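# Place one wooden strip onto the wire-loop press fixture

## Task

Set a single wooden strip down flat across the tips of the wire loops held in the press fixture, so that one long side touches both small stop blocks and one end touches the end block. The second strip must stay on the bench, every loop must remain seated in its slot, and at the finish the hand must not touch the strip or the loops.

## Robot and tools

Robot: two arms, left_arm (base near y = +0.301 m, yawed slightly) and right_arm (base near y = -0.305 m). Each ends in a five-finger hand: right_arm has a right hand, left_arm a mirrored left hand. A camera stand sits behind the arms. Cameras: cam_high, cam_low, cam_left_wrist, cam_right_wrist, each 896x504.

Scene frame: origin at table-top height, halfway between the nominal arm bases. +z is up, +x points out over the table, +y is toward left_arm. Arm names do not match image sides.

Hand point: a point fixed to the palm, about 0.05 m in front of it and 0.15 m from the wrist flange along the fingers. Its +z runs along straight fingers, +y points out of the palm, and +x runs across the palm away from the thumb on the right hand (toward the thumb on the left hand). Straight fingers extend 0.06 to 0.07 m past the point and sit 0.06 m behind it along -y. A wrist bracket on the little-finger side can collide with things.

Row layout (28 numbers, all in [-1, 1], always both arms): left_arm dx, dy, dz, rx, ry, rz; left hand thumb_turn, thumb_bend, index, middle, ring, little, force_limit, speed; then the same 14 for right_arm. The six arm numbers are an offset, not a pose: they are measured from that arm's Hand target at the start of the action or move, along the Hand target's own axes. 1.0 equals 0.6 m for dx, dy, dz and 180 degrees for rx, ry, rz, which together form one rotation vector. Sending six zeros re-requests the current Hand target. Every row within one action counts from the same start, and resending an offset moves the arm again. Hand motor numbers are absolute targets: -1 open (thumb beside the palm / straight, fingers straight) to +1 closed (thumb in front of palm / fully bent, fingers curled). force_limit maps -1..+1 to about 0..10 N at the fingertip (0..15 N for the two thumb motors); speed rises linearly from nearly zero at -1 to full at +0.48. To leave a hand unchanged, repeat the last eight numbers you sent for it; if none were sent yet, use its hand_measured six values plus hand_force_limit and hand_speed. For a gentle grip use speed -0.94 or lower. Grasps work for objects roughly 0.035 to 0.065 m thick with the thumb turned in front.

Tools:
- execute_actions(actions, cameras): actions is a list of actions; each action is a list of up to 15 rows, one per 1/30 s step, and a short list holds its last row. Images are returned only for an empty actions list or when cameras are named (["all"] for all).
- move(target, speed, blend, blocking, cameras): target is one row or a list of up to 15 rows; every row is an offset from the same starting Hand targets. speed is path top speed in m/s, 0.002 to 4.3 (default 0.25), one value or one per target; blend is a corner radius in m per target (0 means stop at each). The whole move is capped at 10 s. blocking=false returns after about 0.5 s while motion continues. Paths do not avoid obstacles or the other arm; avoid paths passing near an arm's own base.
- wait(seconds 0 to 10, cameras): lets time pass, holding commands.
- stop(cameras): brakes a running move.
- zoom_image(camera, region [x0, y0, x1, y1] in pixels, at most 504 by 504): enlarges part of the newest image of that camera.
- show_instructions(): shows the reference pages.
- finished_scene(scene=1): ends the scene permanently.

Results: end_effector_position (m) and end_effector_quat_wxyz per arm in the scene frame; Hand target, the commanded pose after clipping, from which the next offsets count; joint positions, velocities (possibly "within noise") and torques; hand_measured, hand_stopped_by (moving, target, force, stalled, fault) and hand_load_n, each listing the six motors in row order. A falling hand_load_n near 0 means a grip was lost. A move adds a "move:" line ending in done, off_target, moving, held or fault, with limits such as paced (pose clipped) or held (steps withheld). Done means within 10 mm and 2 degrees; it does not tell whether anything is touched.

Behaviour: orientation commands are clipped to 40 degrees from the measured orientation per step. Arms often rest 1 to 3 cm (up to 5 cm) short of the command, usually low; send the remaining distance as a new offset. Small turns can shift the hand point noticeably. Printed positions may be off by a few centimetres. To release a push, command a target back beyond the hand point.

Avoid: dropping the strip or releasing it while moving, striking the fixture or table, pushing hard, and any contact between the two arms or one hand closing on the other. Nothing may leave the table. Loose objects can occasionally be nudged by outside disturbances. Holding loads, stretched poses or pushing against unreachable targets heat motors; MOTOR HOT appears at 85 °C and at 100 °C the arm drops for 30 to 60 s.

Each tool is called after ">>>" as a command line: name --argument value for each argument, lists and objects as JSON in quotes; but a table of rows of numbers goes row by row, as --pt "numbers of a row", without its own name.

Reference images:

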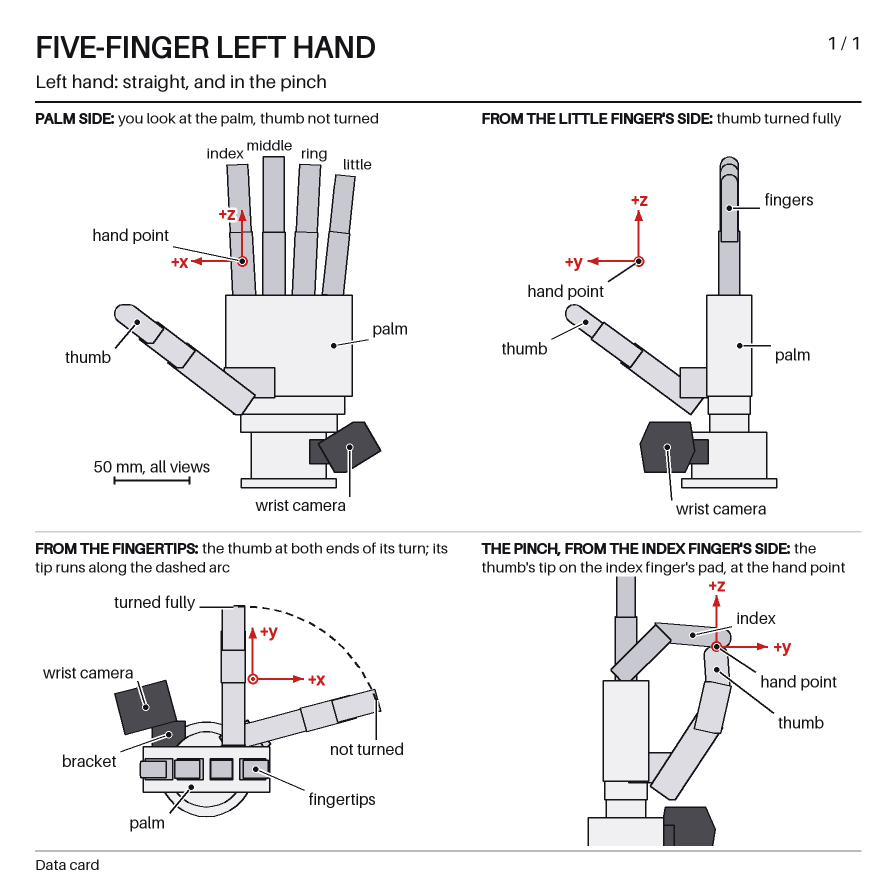

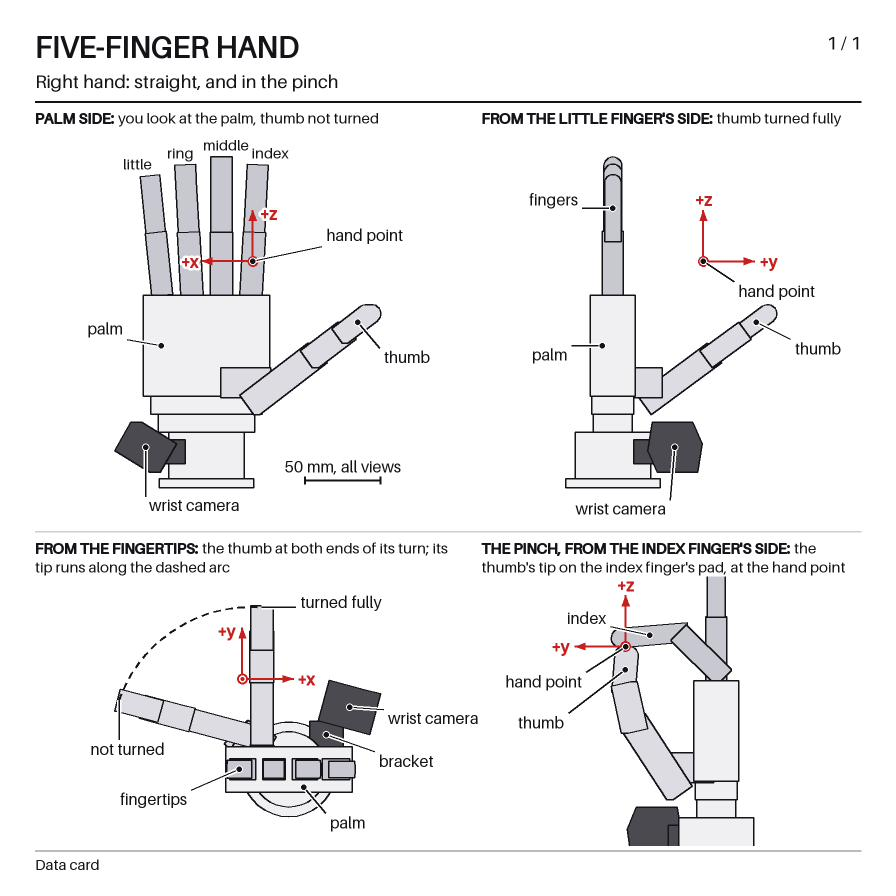

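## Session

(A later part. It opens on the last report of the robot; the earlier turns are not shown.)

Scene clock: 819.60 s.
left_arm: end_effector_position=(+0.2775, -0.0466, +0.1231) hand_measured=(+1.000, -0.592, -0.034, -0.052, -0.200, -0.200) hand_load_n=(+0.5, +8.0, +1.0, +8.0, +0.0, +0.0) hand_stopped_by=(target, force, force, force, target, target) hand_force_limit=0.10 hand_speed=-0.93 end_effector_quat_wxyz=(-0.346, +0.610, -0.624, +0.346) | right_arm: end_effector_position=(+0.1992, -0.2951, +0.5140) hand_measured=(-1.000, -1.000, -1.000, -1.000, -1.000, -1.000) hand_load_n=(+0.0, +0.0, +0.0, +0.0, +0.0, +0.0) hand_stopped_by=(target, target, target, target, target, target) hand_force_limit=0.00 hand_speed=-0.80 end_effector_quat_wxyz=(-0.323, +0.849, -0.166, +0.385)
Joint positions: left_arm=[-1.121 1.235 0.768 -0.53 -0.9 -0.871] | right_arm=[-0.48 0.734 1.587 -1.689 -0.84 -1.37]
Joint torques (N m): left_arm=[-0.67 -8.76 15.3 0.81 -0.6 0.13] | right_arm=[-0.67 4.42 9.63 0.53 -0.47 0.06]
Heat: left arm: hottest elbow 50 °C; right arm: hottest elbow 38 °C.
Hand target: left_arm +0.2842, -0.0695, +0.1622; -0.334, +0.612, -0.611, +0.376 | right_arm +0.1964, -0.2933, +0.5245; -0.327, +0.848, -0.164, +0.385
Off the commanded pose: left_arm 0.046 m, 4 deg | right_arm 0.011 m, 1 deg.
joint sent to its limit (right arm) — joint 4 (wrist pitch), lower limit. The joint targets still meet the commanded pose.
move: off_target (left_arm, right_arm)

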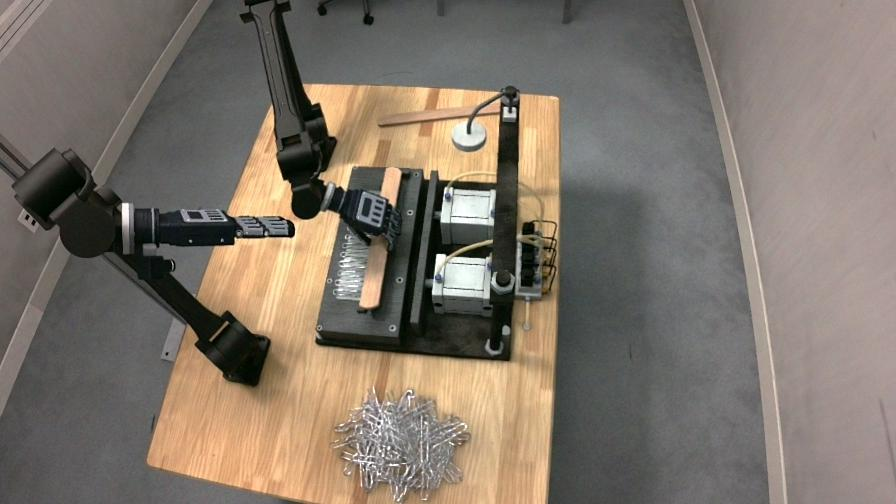

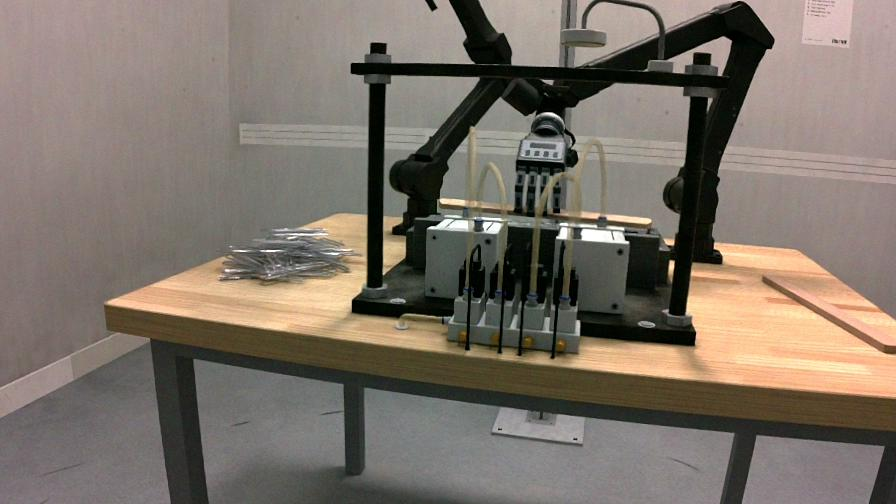

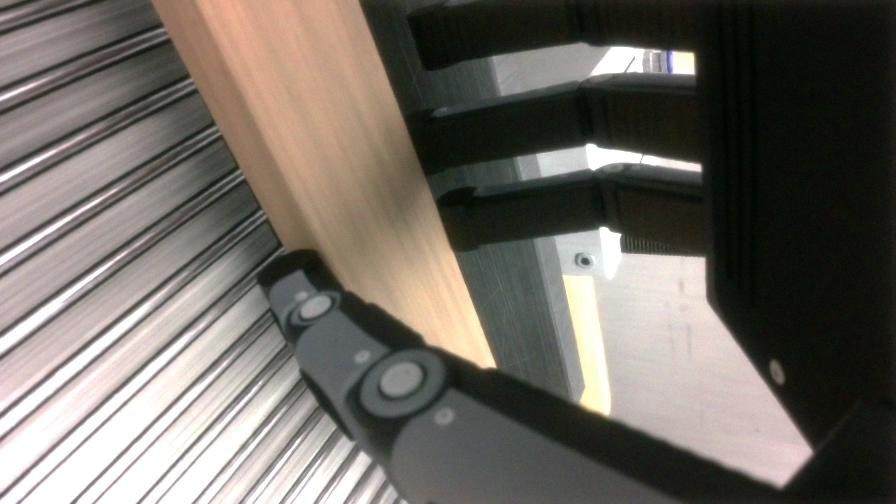

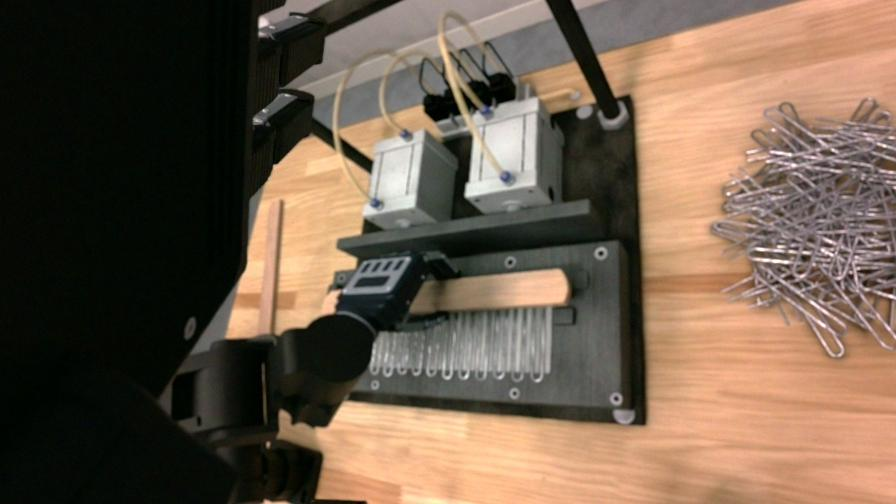

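>>> move --target '[0.046,-0.0102,0.0227,0,0,0,1,-0.4,0.25,0.25,-0.2,-0.2,0.1,-0.93,0,0,0,0,0,0,-1,-1,-1,-1,-1,-1,0,-0.8]' --speed 0.06 --cameras '["all"]'

>>> zoom_image --camera "cam_high" --region '[310, 130, 480, 360]'

>>> zoom_image --camera "cam_low" --region '[390, 80, 760, 330]'

>>> zoom_image --camera "cam_right_wrist" --region '[300, 200, 660, 430]'

Scene clock: 841.17 s.
left_arm: end_effector_position=(+0.2869, -0.0706, +0.1305) hand_measured=(+1.000, -0.592, -0.034, -0.052, -0.200, -0.200) hand_load_n=(+0.0, +8.0, +1.0, +8.0, +0.0, +0.0) hand_stopped_by=(target, force, force, force, target, target) hand_force_limit=0.10 hand_speed=-0.93 end_effector_quat_wxyz=(-0.343, +0.609, -0.624, +0.349) | right_arm: end_effector_position=(+0.1992, -0.2951, +0.5140) hand_measured=(-1.000, -1.000, -1.000, -1.000, -1.000, -1.000) hand_load_n=(+0.0, +0.0, -0.5, -0.5, +0.0, +0.0) hand_stopped_by=(target, target, target, target, target, target) hand_force_limit=0.00 hand_speed=-0.80 end_effector_quat_wxyz=(-0.323, +0.849, -0.166, +0.385)
Joint positions: left_arm=[-1.121 1.293 0.836 -0.531 -0.896 -0.864] | right_arm=[-0.48 0.734 1.587 -1.689 -0.84 -1.37]
Joint torques (N m): left_arm=[0.03 -8.35 15.82 1.42 -0.6 0.14] | right_arm=[-0.67 4.37 9.63 0.51 -0.48 0.06]
Heat: left arm: hottest elbow 52 °C; right arm: hottest elbow 38 °C.
Hand target: left_arm +0.2983, -0.0976, +0.1623; -0.334, +0.612, -0.611, +0.376 | right_arm +0.1964, -0.2933, +0.5245; -0.327, +0.848, -0.164, +0.385
Off the commanded pose: left_arm 0.043 m, 4 deg | right_arm 0.011 m, 1 deg.
joint sent to its limit (right arm) — joint 4 (wrist pitch), lower limit. The joint targets still meet the commanded pose.
move: off_target (left_arm, right_arm)

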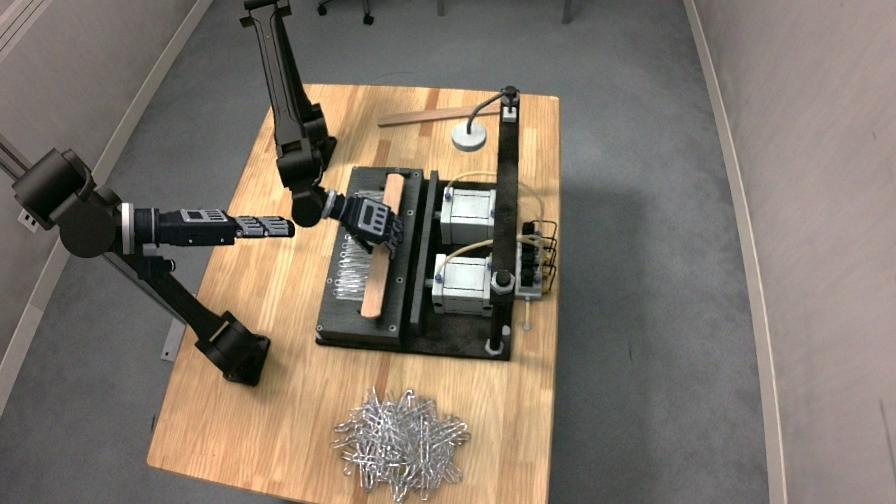

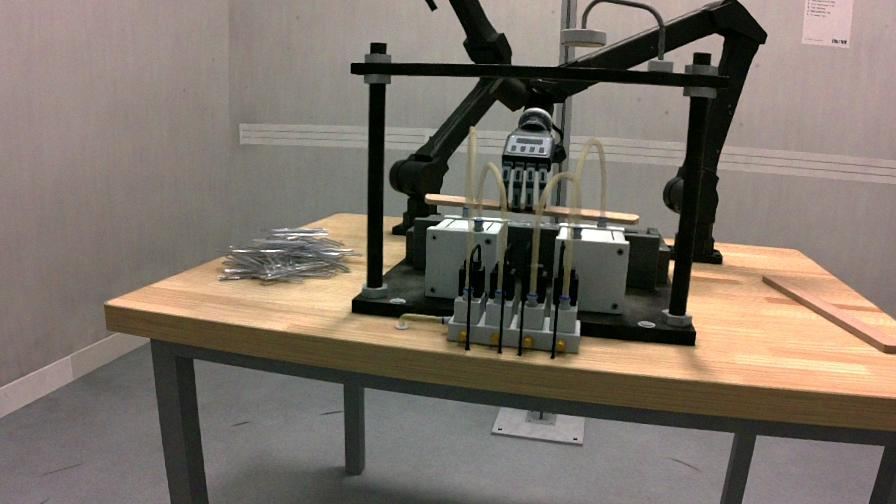

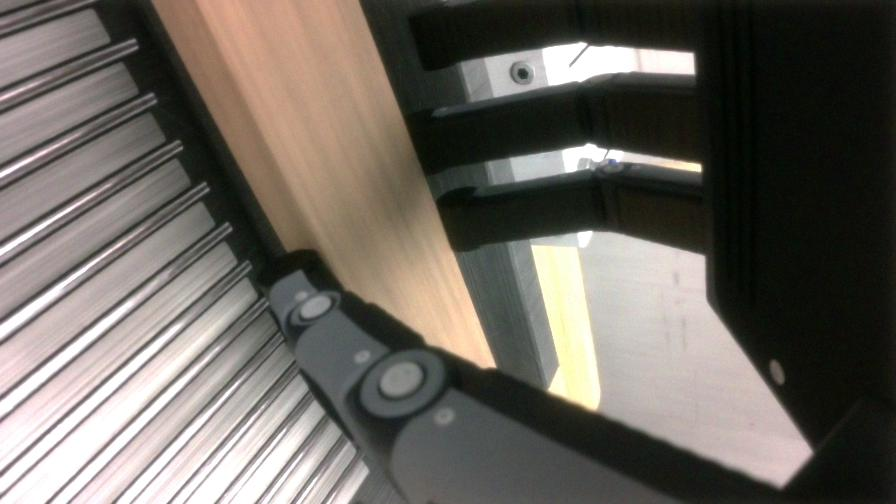

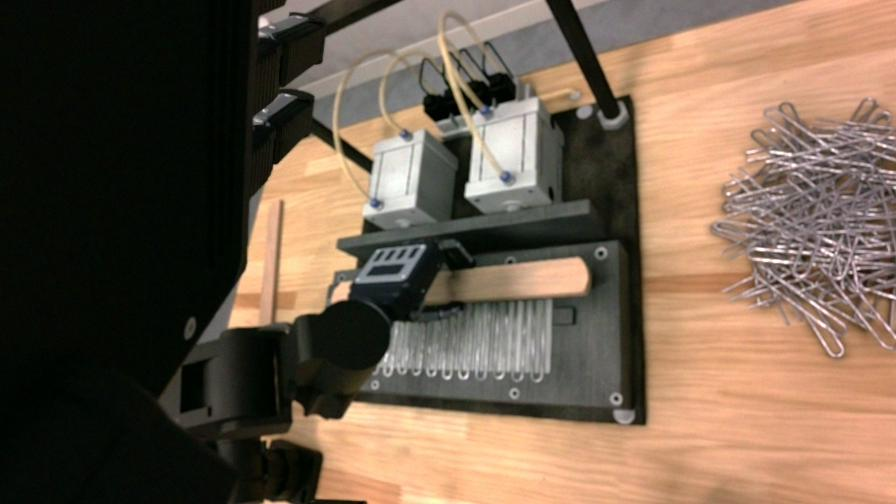

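Scaled by 2.191 from the camera's 896x504 image, which has a finer 1280x720 frame.

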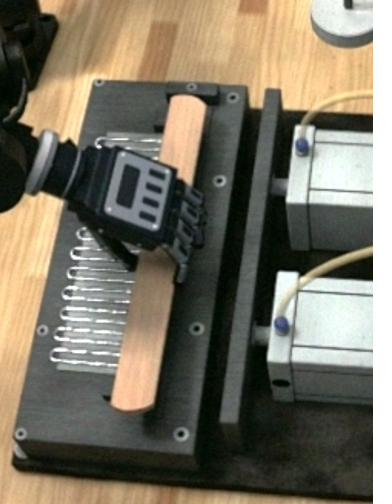

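Scaled by 1.362 from the camera's 896x504 image, which has a finer 1280x720 frame.

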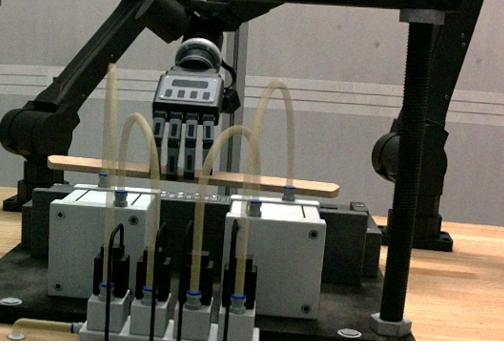

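Scaled by 1.400 from the camera's 896x504 image, which has a finer 1280x720 frame.

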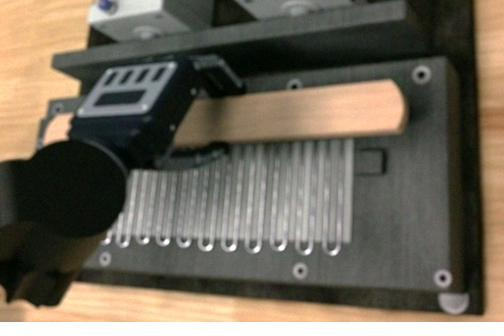

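>>> move --target '[-0.0143,0.061,0.0498,0,-0.0095,0.0054,1,-0.4,0.25,0.25,-0.2,-0.2,0.1,-0.93,0,0,0,0,0,0,-1,-1,-1,-1,-1,-1,0,-0.8]' --speed 0.05 --cameras '["all"]'

>>> zoom_image --camera "cam_high" --region '[310, 130, 480, 360]'

>>> zoom_image --camera "cam_low" --region '[390, 80, 760, 330]'

>>> zoom_image --camera "cam_right_wrist" --region '[300, 200, 660, 430]'

Scene clock: 870.83 s.
left_arm: end_effector_position=(+0.2959, -0.0871, +0.1085) hand_measured=(+1.000, -0.592, -0.034, -0.052, -0.200, -0.200) hand_load_n=(+0.0, +8.0, +1.0, +8.0, +0.0, +0.0) hand_stopped_by=(target, force, force, force, target, target) hand_force_limit=0.10 hand_speed=-0.93 end_effector_quat_wxyz=(-0.345, +0.608, -0.621, +0.354) | right_arm: end_effector_position=(+0.1992, -0.2951, +0.5140) hand_measured=(-1.000, -1.000, -1.000, -1.000, -1.000, -1.000) hand_load_n=(+0.0, +0.0, +0.0, +0.0, +0.0, +0.0) hand_stopped_by=(target, target, target, target, target, target) hand_force_limit=0.00 hand_speed=-0.80 end_effector_quat_wxyz=(-0.323, +0.849, -0.166, +0.385)
Joint positions: left_arm=[-1.12 1.371 0.836 -0.434 -0.902 -0.854] | right_arm=[-0.48 0.734 1.587 -1.689 -0.84 -1.37]
Joint torques (N m): left_arm=[0.73 -8.47 10.15 2.33 -0.74 0.19] | right_arm=[-0.56 4.48 9.65 0.55 -0.47 0.06]
Heat: left arm: hottest elbow 54 °C; right arm: hottest elbow 38 °C.
Hand target: left_arm +0.3064, -0.0917, +0.1153; -0.346, +0.612, -0.611, +0.364 | right_arm +0.1964, -0.2933, +0.5245; -0.327, +0.848, -0.164, +0.385
Off the commanded pose: left_arm 0.013 m, 2 deg | right_arm 0.011 m, 1 deg.
joint sent to its limit (right arm) — joint 4 (wrist pitch), lower limit. The joint targets still meet the commanded pose.
move: off_target (left_arm, right_arm)

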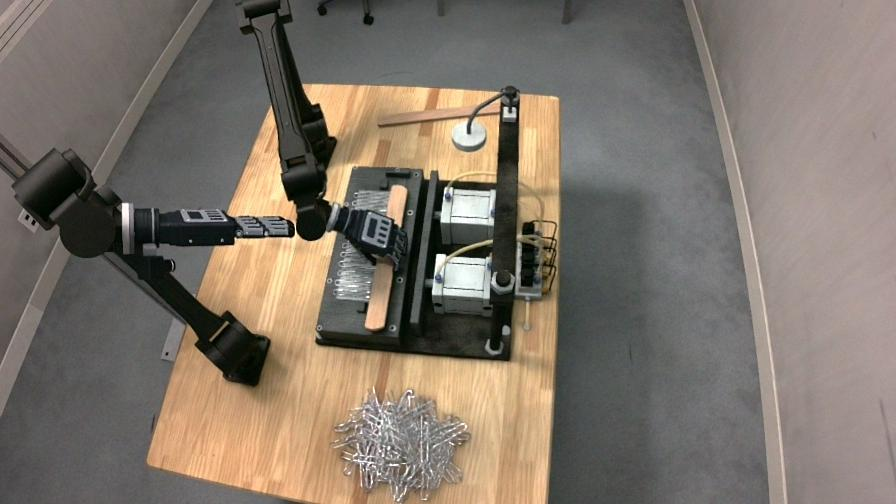

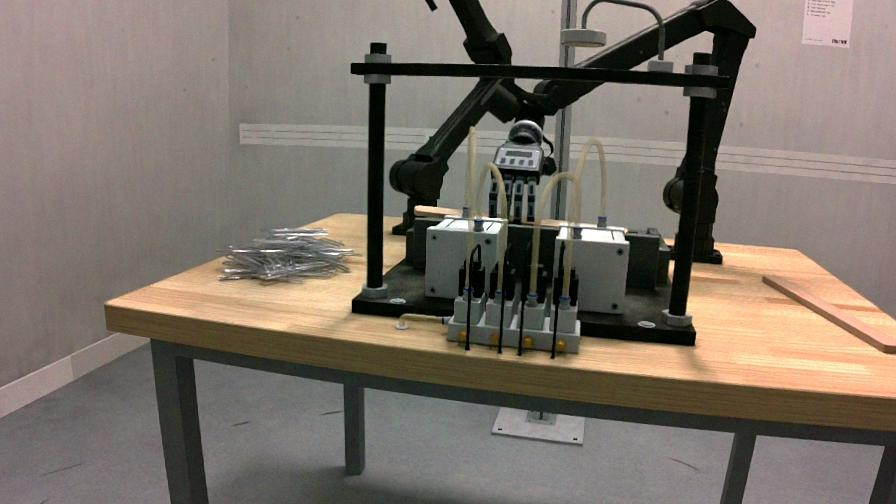

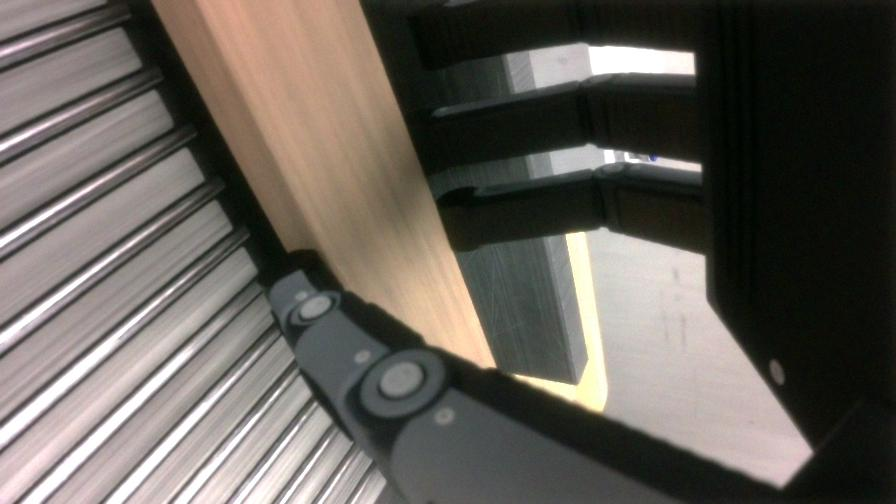

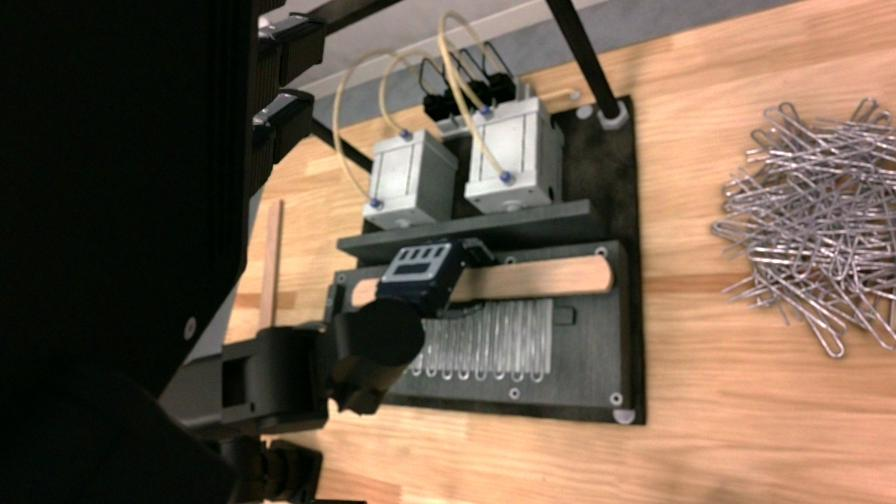

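Scaled by 2.191 from the camera's 896x504 image, which has a finer 1280x720 frame.

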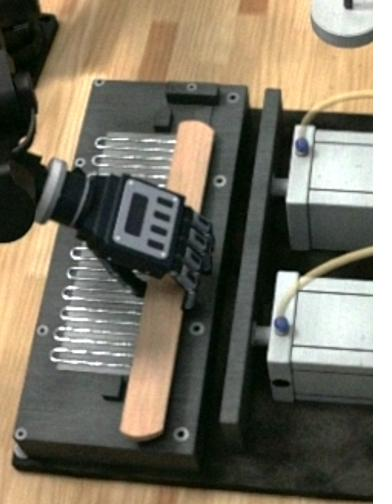

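Scaled by 1.362 from the camera's 896x504 image, which has a finer 1280x720 frame.

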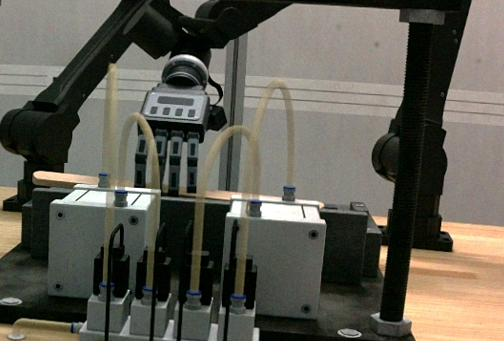

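Scaled by 1.400 from the camera's 896x504 image, which has a finer 1280x720 frame.

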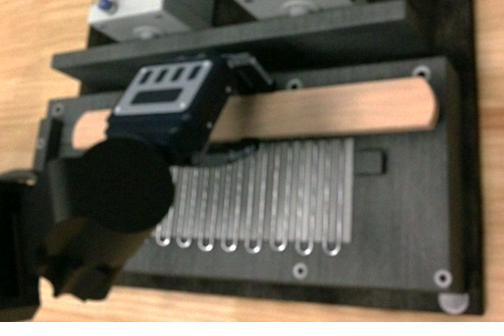

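>>> move --target '[-0.045,-0.0005,-0.0013,0,-0.0083,0.0145,1,-0.4,0.25,0.25,-0.2,-0.2,0.1,-0.93,0,0,0,0,0,0,-1,-1,-1,-1,-1,-1,0,-0.8]' --speed 0.05 --cameras '["cam_high","cam_low","cam_left_wrist"]'

>>> zoom_image --camera "cam_high" --region '[310, 130, 480, 360]'

>>> zoom_image --camera "cam_low" --region '[390, 80, 760, 330]'

Scene clock: 883.27 s.
left_arm: end_effector_position=(+0.2980, -0.0672, +0.0998) hand_measured=(+1.000, -0.592, -0.034, -0.052, -0.200, -0.200) hand_load_n=(+0.0, +8.0, +1.5, +8.0, +0.0, +0.0) hand_stopped_by=(target, force, force, force, target, target) hand_force_limit=0.10 hand_speed=-0.93 end_effector_quat_wxyz=(-0.362, +0.597, -0.632, +0.336) | right_arm: end_effector_position=(+0.1992, -0.2951, +0.5140) hand_measured=(-1.000, -1.000, -1.000, -1.000, -1.000, -1.000) hand_load_n=(+0.0, +0.0, +0.0, +0.0, +0.0, -0.5) hand_stopped_by=(target, target, target, target, target, target) hand_force_limit=0.00 hand_speed=-0.80 end_effector_quat_wxyz=(-0.323, +0.849, -0.166, +0.385)
Joint positions: left_arm=[-1.102 1.359 0.806 -0.434 -0.909 -0.808] | right_arm=[-0.48 0.734 1.587 -1.689 -0.84 -1.37]
Joint torques (N m): left_arm=[1.38 -10.81 9.22 1.65 -0.73 0.17] | right_arm=[-0.62 4.37 9.62 0.53 -0.47 0.06]
Heat: left arm: hottest elbow 53 °C; right arm: hottest elbow 38 °C.
Hand target: left_arm +0.3061, -0.0647, +0.1153; -0.363, +0.603, -0.620, +0.348 | right_arm +0.1964, -0.2933, +0.5245; -0.327, +0.848, -0.164, +0.385
Off the commanded pose: left_arm 0.018 m, 2 deg | right_arm 0.011 m, 1 deg.
joint sent to its limit (right arm) — joint 4 (wrist pitch), lower limit. The joint targets still meet the commanded pose.
move: off_target (left_arm, right_arm)
Images, in order (width x height): cam_high 896x504, cam_low 896x504, cam_left_wrist 896x504.

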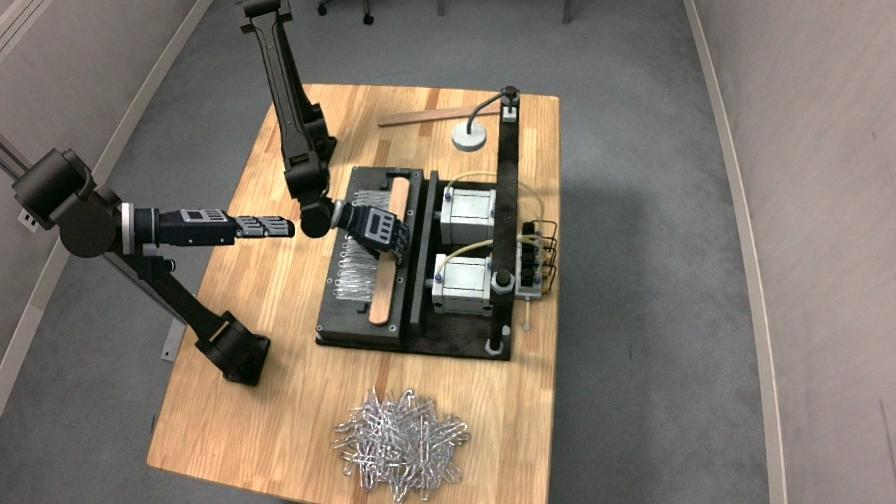

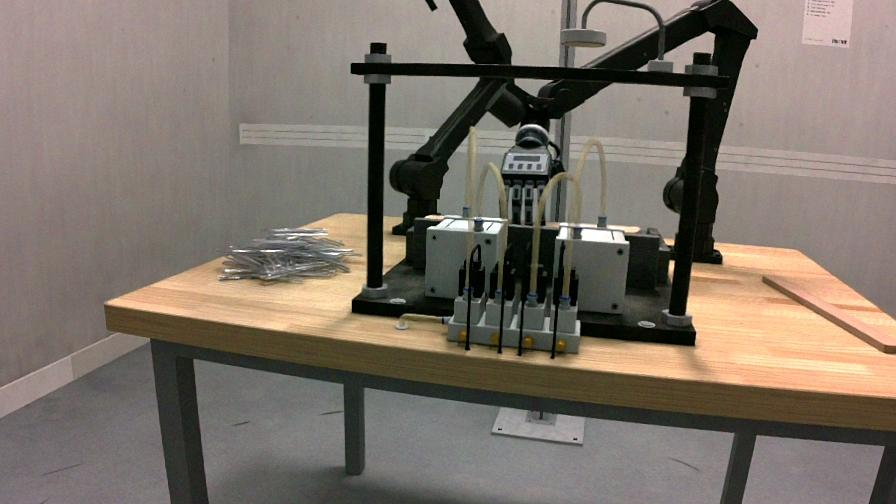

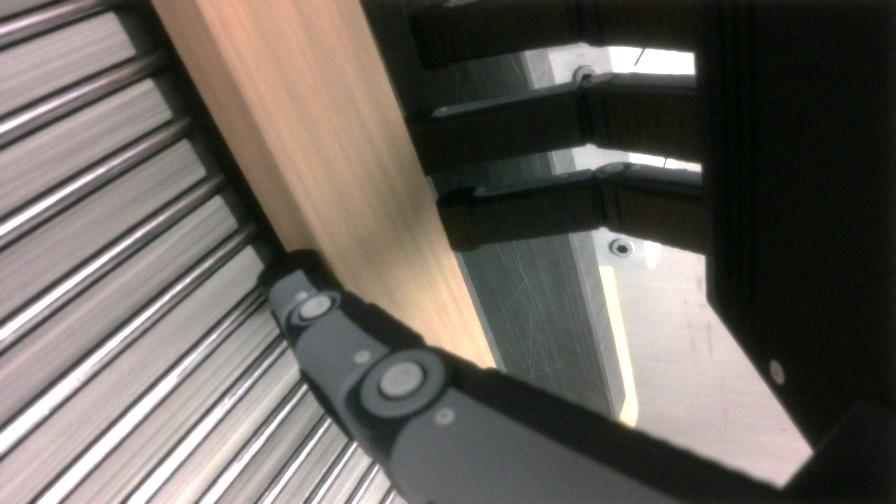

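Scaled by 2.191 from the camera's 896x504 image, which has a finer 1280x720 frame.

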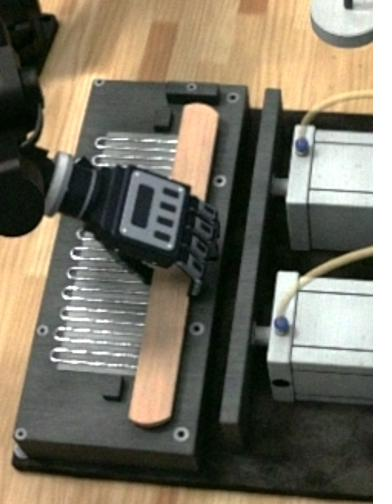

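Scaled by 1.362 from the camera's 896x504 image, which has a finer 1280x720 frame.

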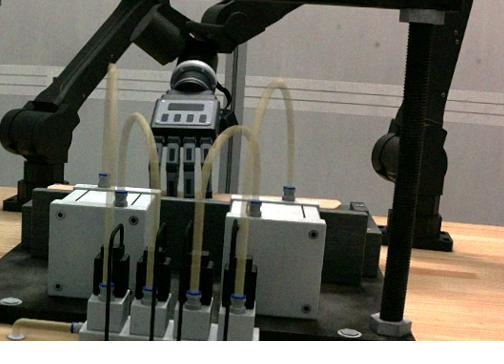

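>>> move --target '[0.0077,0.0313,0.0122,0,0.0086,-0.0015,1,-0.4,0.25,0.25,-0.2,-0.2,0.1,-0.93,0,0,0,0,0,0,-1,-1,-1,-1,-1,-1,0,-0.8]' --speed 0.04 --cameras '["all"]'

>>> zoom_image --camera "cam_high" --region '[310, 130, 480, 360]'

>>> zoom_image --camera "cam_low" --region '[390, 180, 660, 280]'

>>> zoom_image --camera "cam_right_wrist" --region '[300, 200, 660, 430]'

Scene clock: 895.20 s.
left_arm: end_effector_position=(+0.2984, -0.0693, +0.0941) hand_measured=(+1.000, -0.592, -0.034, -0.052, -0.200, -0.200) hand_load_n=(+1.0, +7.5, +0.5, +7.5, +0.0, -0.5) hand_stopped_by=(target, force, force, force, target, target) hand_force_limit=0.10 hand_speed=-0.93 end_effector_quat_wxyz=(-0.357, +0.596, -0.628, +0.351) | right_arm: end_effector_position=(+0.1992, -0.2951, +0.5140) hand_measured=(-1.000, -1.000, -1.000, -1.000, -1.000, -1.000) hand_load_n=(+0.0, +0.0, +0.0, +0.0, +0.0, +0.0) hand_stopped_by=(target, target, target, target, target, target) hand_force_limit=0.00 hand_speed=-0.80 end_effector_quat_wxyz=(-0.323, +0.849, -0.166, +0.385)
Joint positions: left_arm=[-1.102 1.358 0.773 -0.354 -0.905 -0.788] | right_arm=[-0.48 0.734 1.587 -1.689 -0.84 -1.37]
Joint torques (N m): left_arm=[0.5 -7.94 8.24 2.41 -0.26 0.12] | right_arm=[-0.67 4.37 9.63 0.53 -0.48 0.06]
Heat: left arm: hottest elbow 53 °C; right arm: hottest elbow 38 °C.
Hand target: left_arm +0.3031, -0.0687, +0.0953; -0.353, +0.599, -0.623, +0.357 | right_arm +0.1964, -0.2933, +0.5245; -0.327, +0.848, -0.164, +0.385
Off the commanded pose: left_arm 0.005 m, 1 deg | right_arm 0.011 m, 1 deg.
joint sent to its limit (right arm) — joint 4 (wrist pitch), lower limit. The joint targets still meet the commanded pose.
move: off_target (right_arm)

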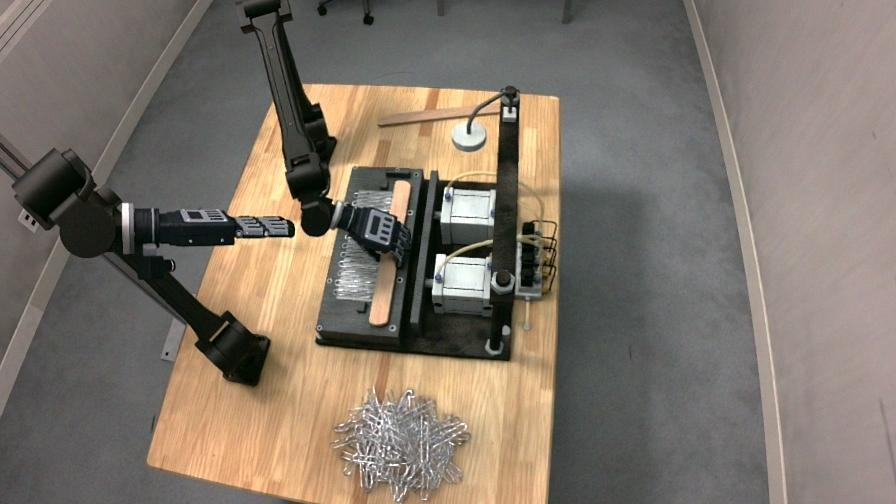

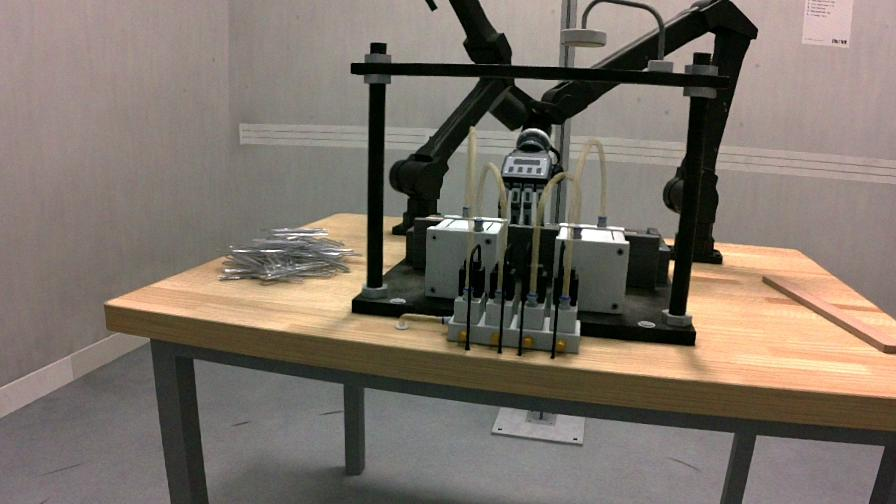

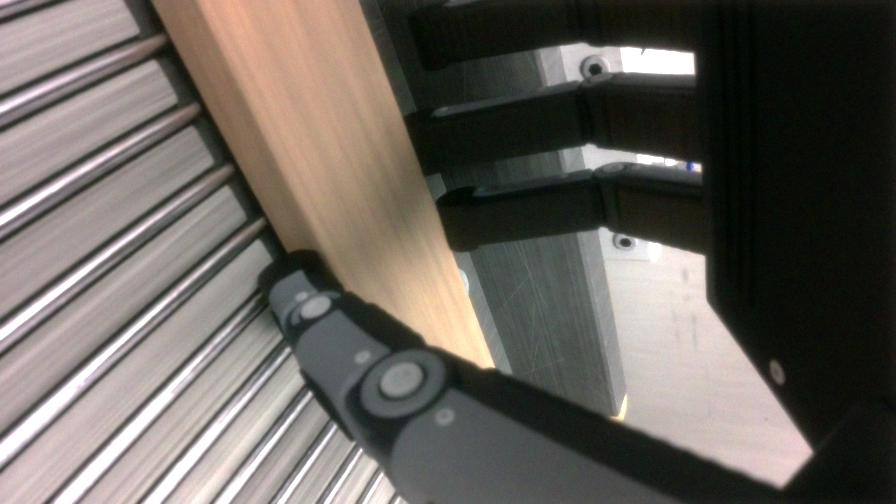

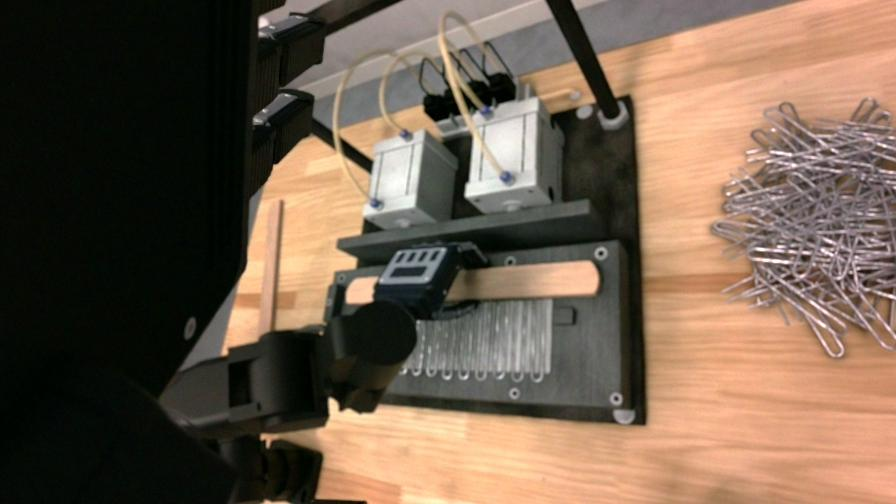

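Scaled by 2.191 from the camera's 896x504 image, which has a finer 1280x720 frame.

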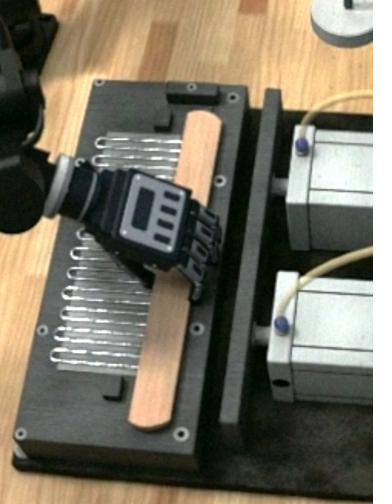

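Scaled by 1.867 from the camera's 896x504 image, which has a finer 1280x720 frame.

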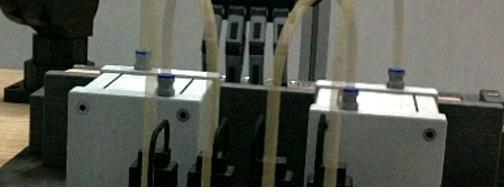

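Scaled by 1.400 from the camera's 896x504 image, which has a finer 1280x720 frame.

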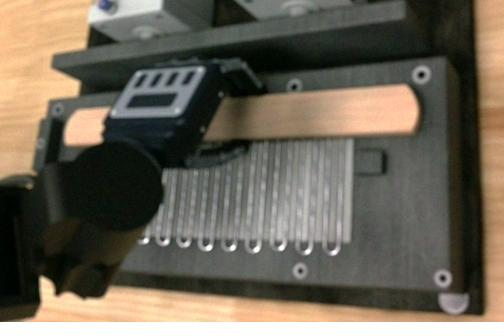

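>>> move --target '[0,0.0145,0.0083,0,0,0,1,-0.4,0.25,0.25,-0.2,-0.2,0.1,-0.93,0,0,0,0,0,0,-1,-1,-1,-1,-1,-1,0,-0.8]' --speed 0.04 --cameras '["all"]'

>>> zoom_image --camera "cam_high" --region '[310, 130, 480, 360]'

>>> zoom_image --camera "cam_left_wrist" --region '[150, 0, 654, 504]'

Scene clock: 900.43 s.
left_arm: end_effector_position=(+0.2995, -0.0717, +0.0939) hand_measured=(+1.000, -0.592, -0.034, -0.052, -0.200, -0.200) hand_load_n=(+0.0, +7.5, +0.0, +8.0, +0.0, +0.0) hand_stopped_by=(target, force, force, force, target, target) hand_force_limit=0.10 hand_speed=-0.93 end_effector_quat_wxyz=(-0.353, +0.597, -0.623, +0.361) | right_arm: end_effector_position=(+0.1992, -0.2951, +0.5140) hand_measured=(-1.000, -1.000, -1.000, -1.000, -1.000, -1.000) hand_load_n=(+0.0, +0.0, +0.0, +0.0, +0.0, +0.0) hand_stopped_by=(target, target, target, target, target, target) hand_force_limit=0.00 hand_speed=-0.80 end_effector_quat_wxyz=(-0.323, +0.849, -0.166, +0.385)
Joint positions: left_arm=[-1.102 1.358 0.762 -0.32 -0.904 -0.785] | right_arm=[-0.48 0.734 1.587 -1.689 -0.84 -1.37]
Joint torques (N m): left_arm=[0.73 -7.3 7.53 2.4 -0.26 0.04] | right_arm=[-0.62 4.42 9.65 0.54 -0.48 0.07]
Heat: left arm: hottest elbow 52 °C; right arm: hottest elbow 38 °C.
Hand target: left_arm +0.3031, -0.0686, +0.0853; -0.353, +0.599, -0.623, +0.357 | right_arm +0.1964, -0.2933, +0.5245; -0.327, +0.848, -0.164, +0.385
Off the commanded pose: left_arm 0.010 m, 1 deg | right_arm 0.011 m, 1 deg.
joint sent to its limit (right arm) — joint 4 (wrist pitch), lower limit. The joint targets still meet the commanded pose.
move: off_target (right_arm)

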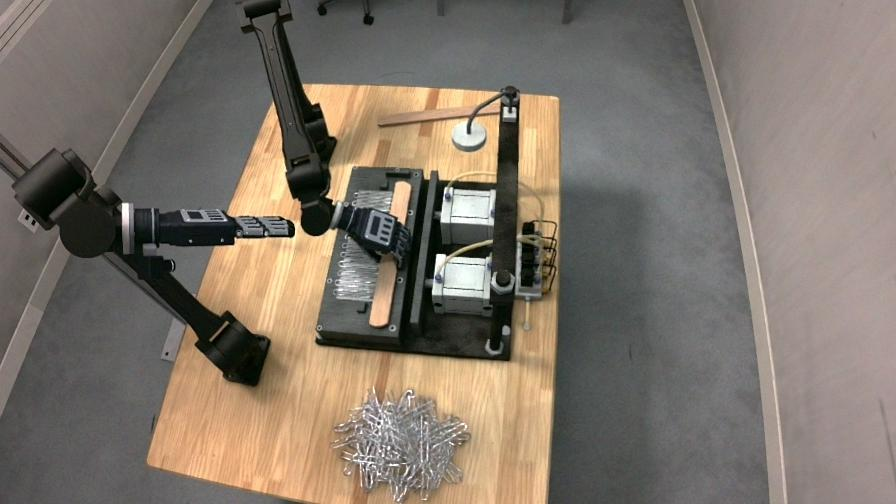

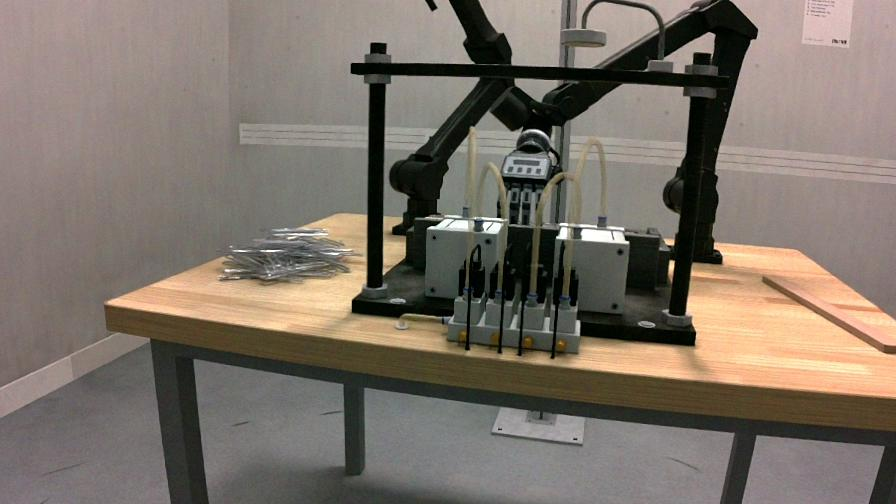

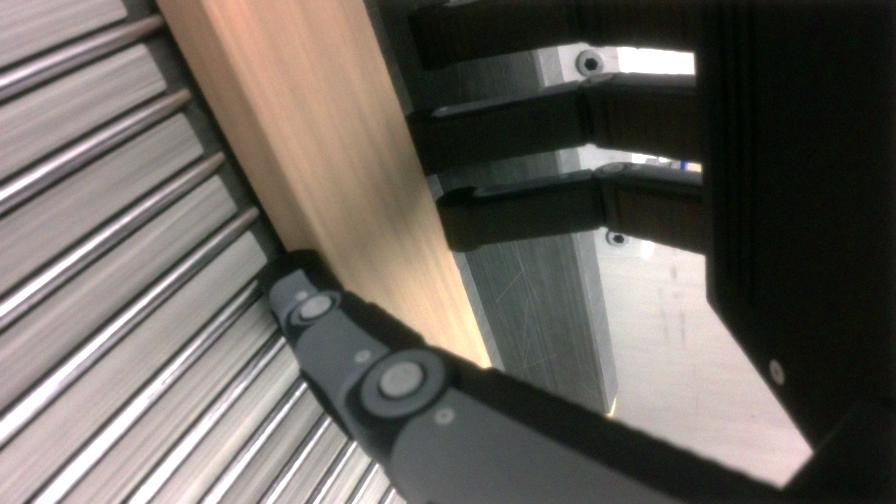

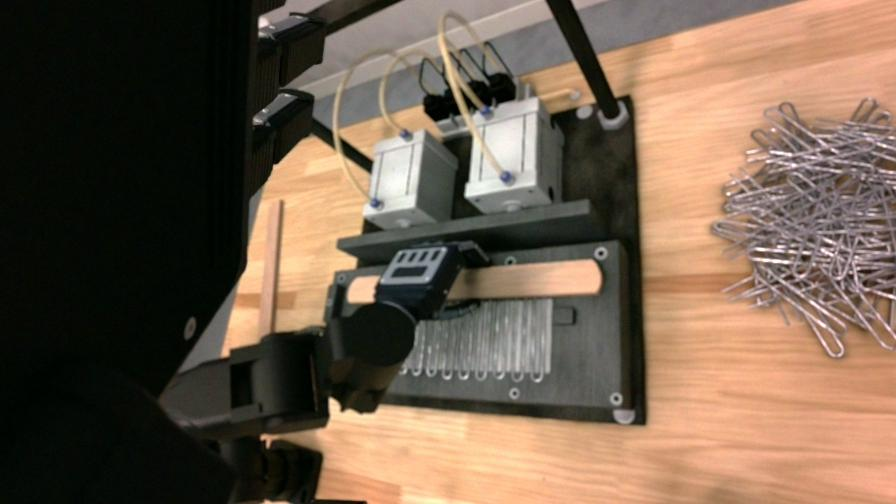

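Scaled by 2.191 from the camera's 896x504 image, which has a finer 1280x720 frame.

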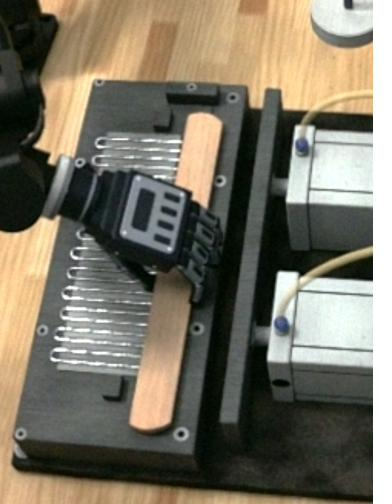

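Scaled by 1.000.

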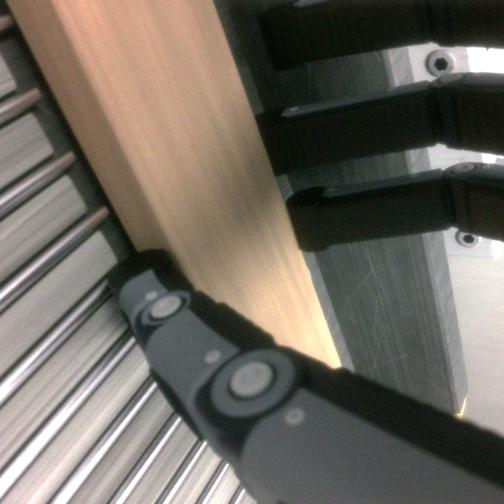

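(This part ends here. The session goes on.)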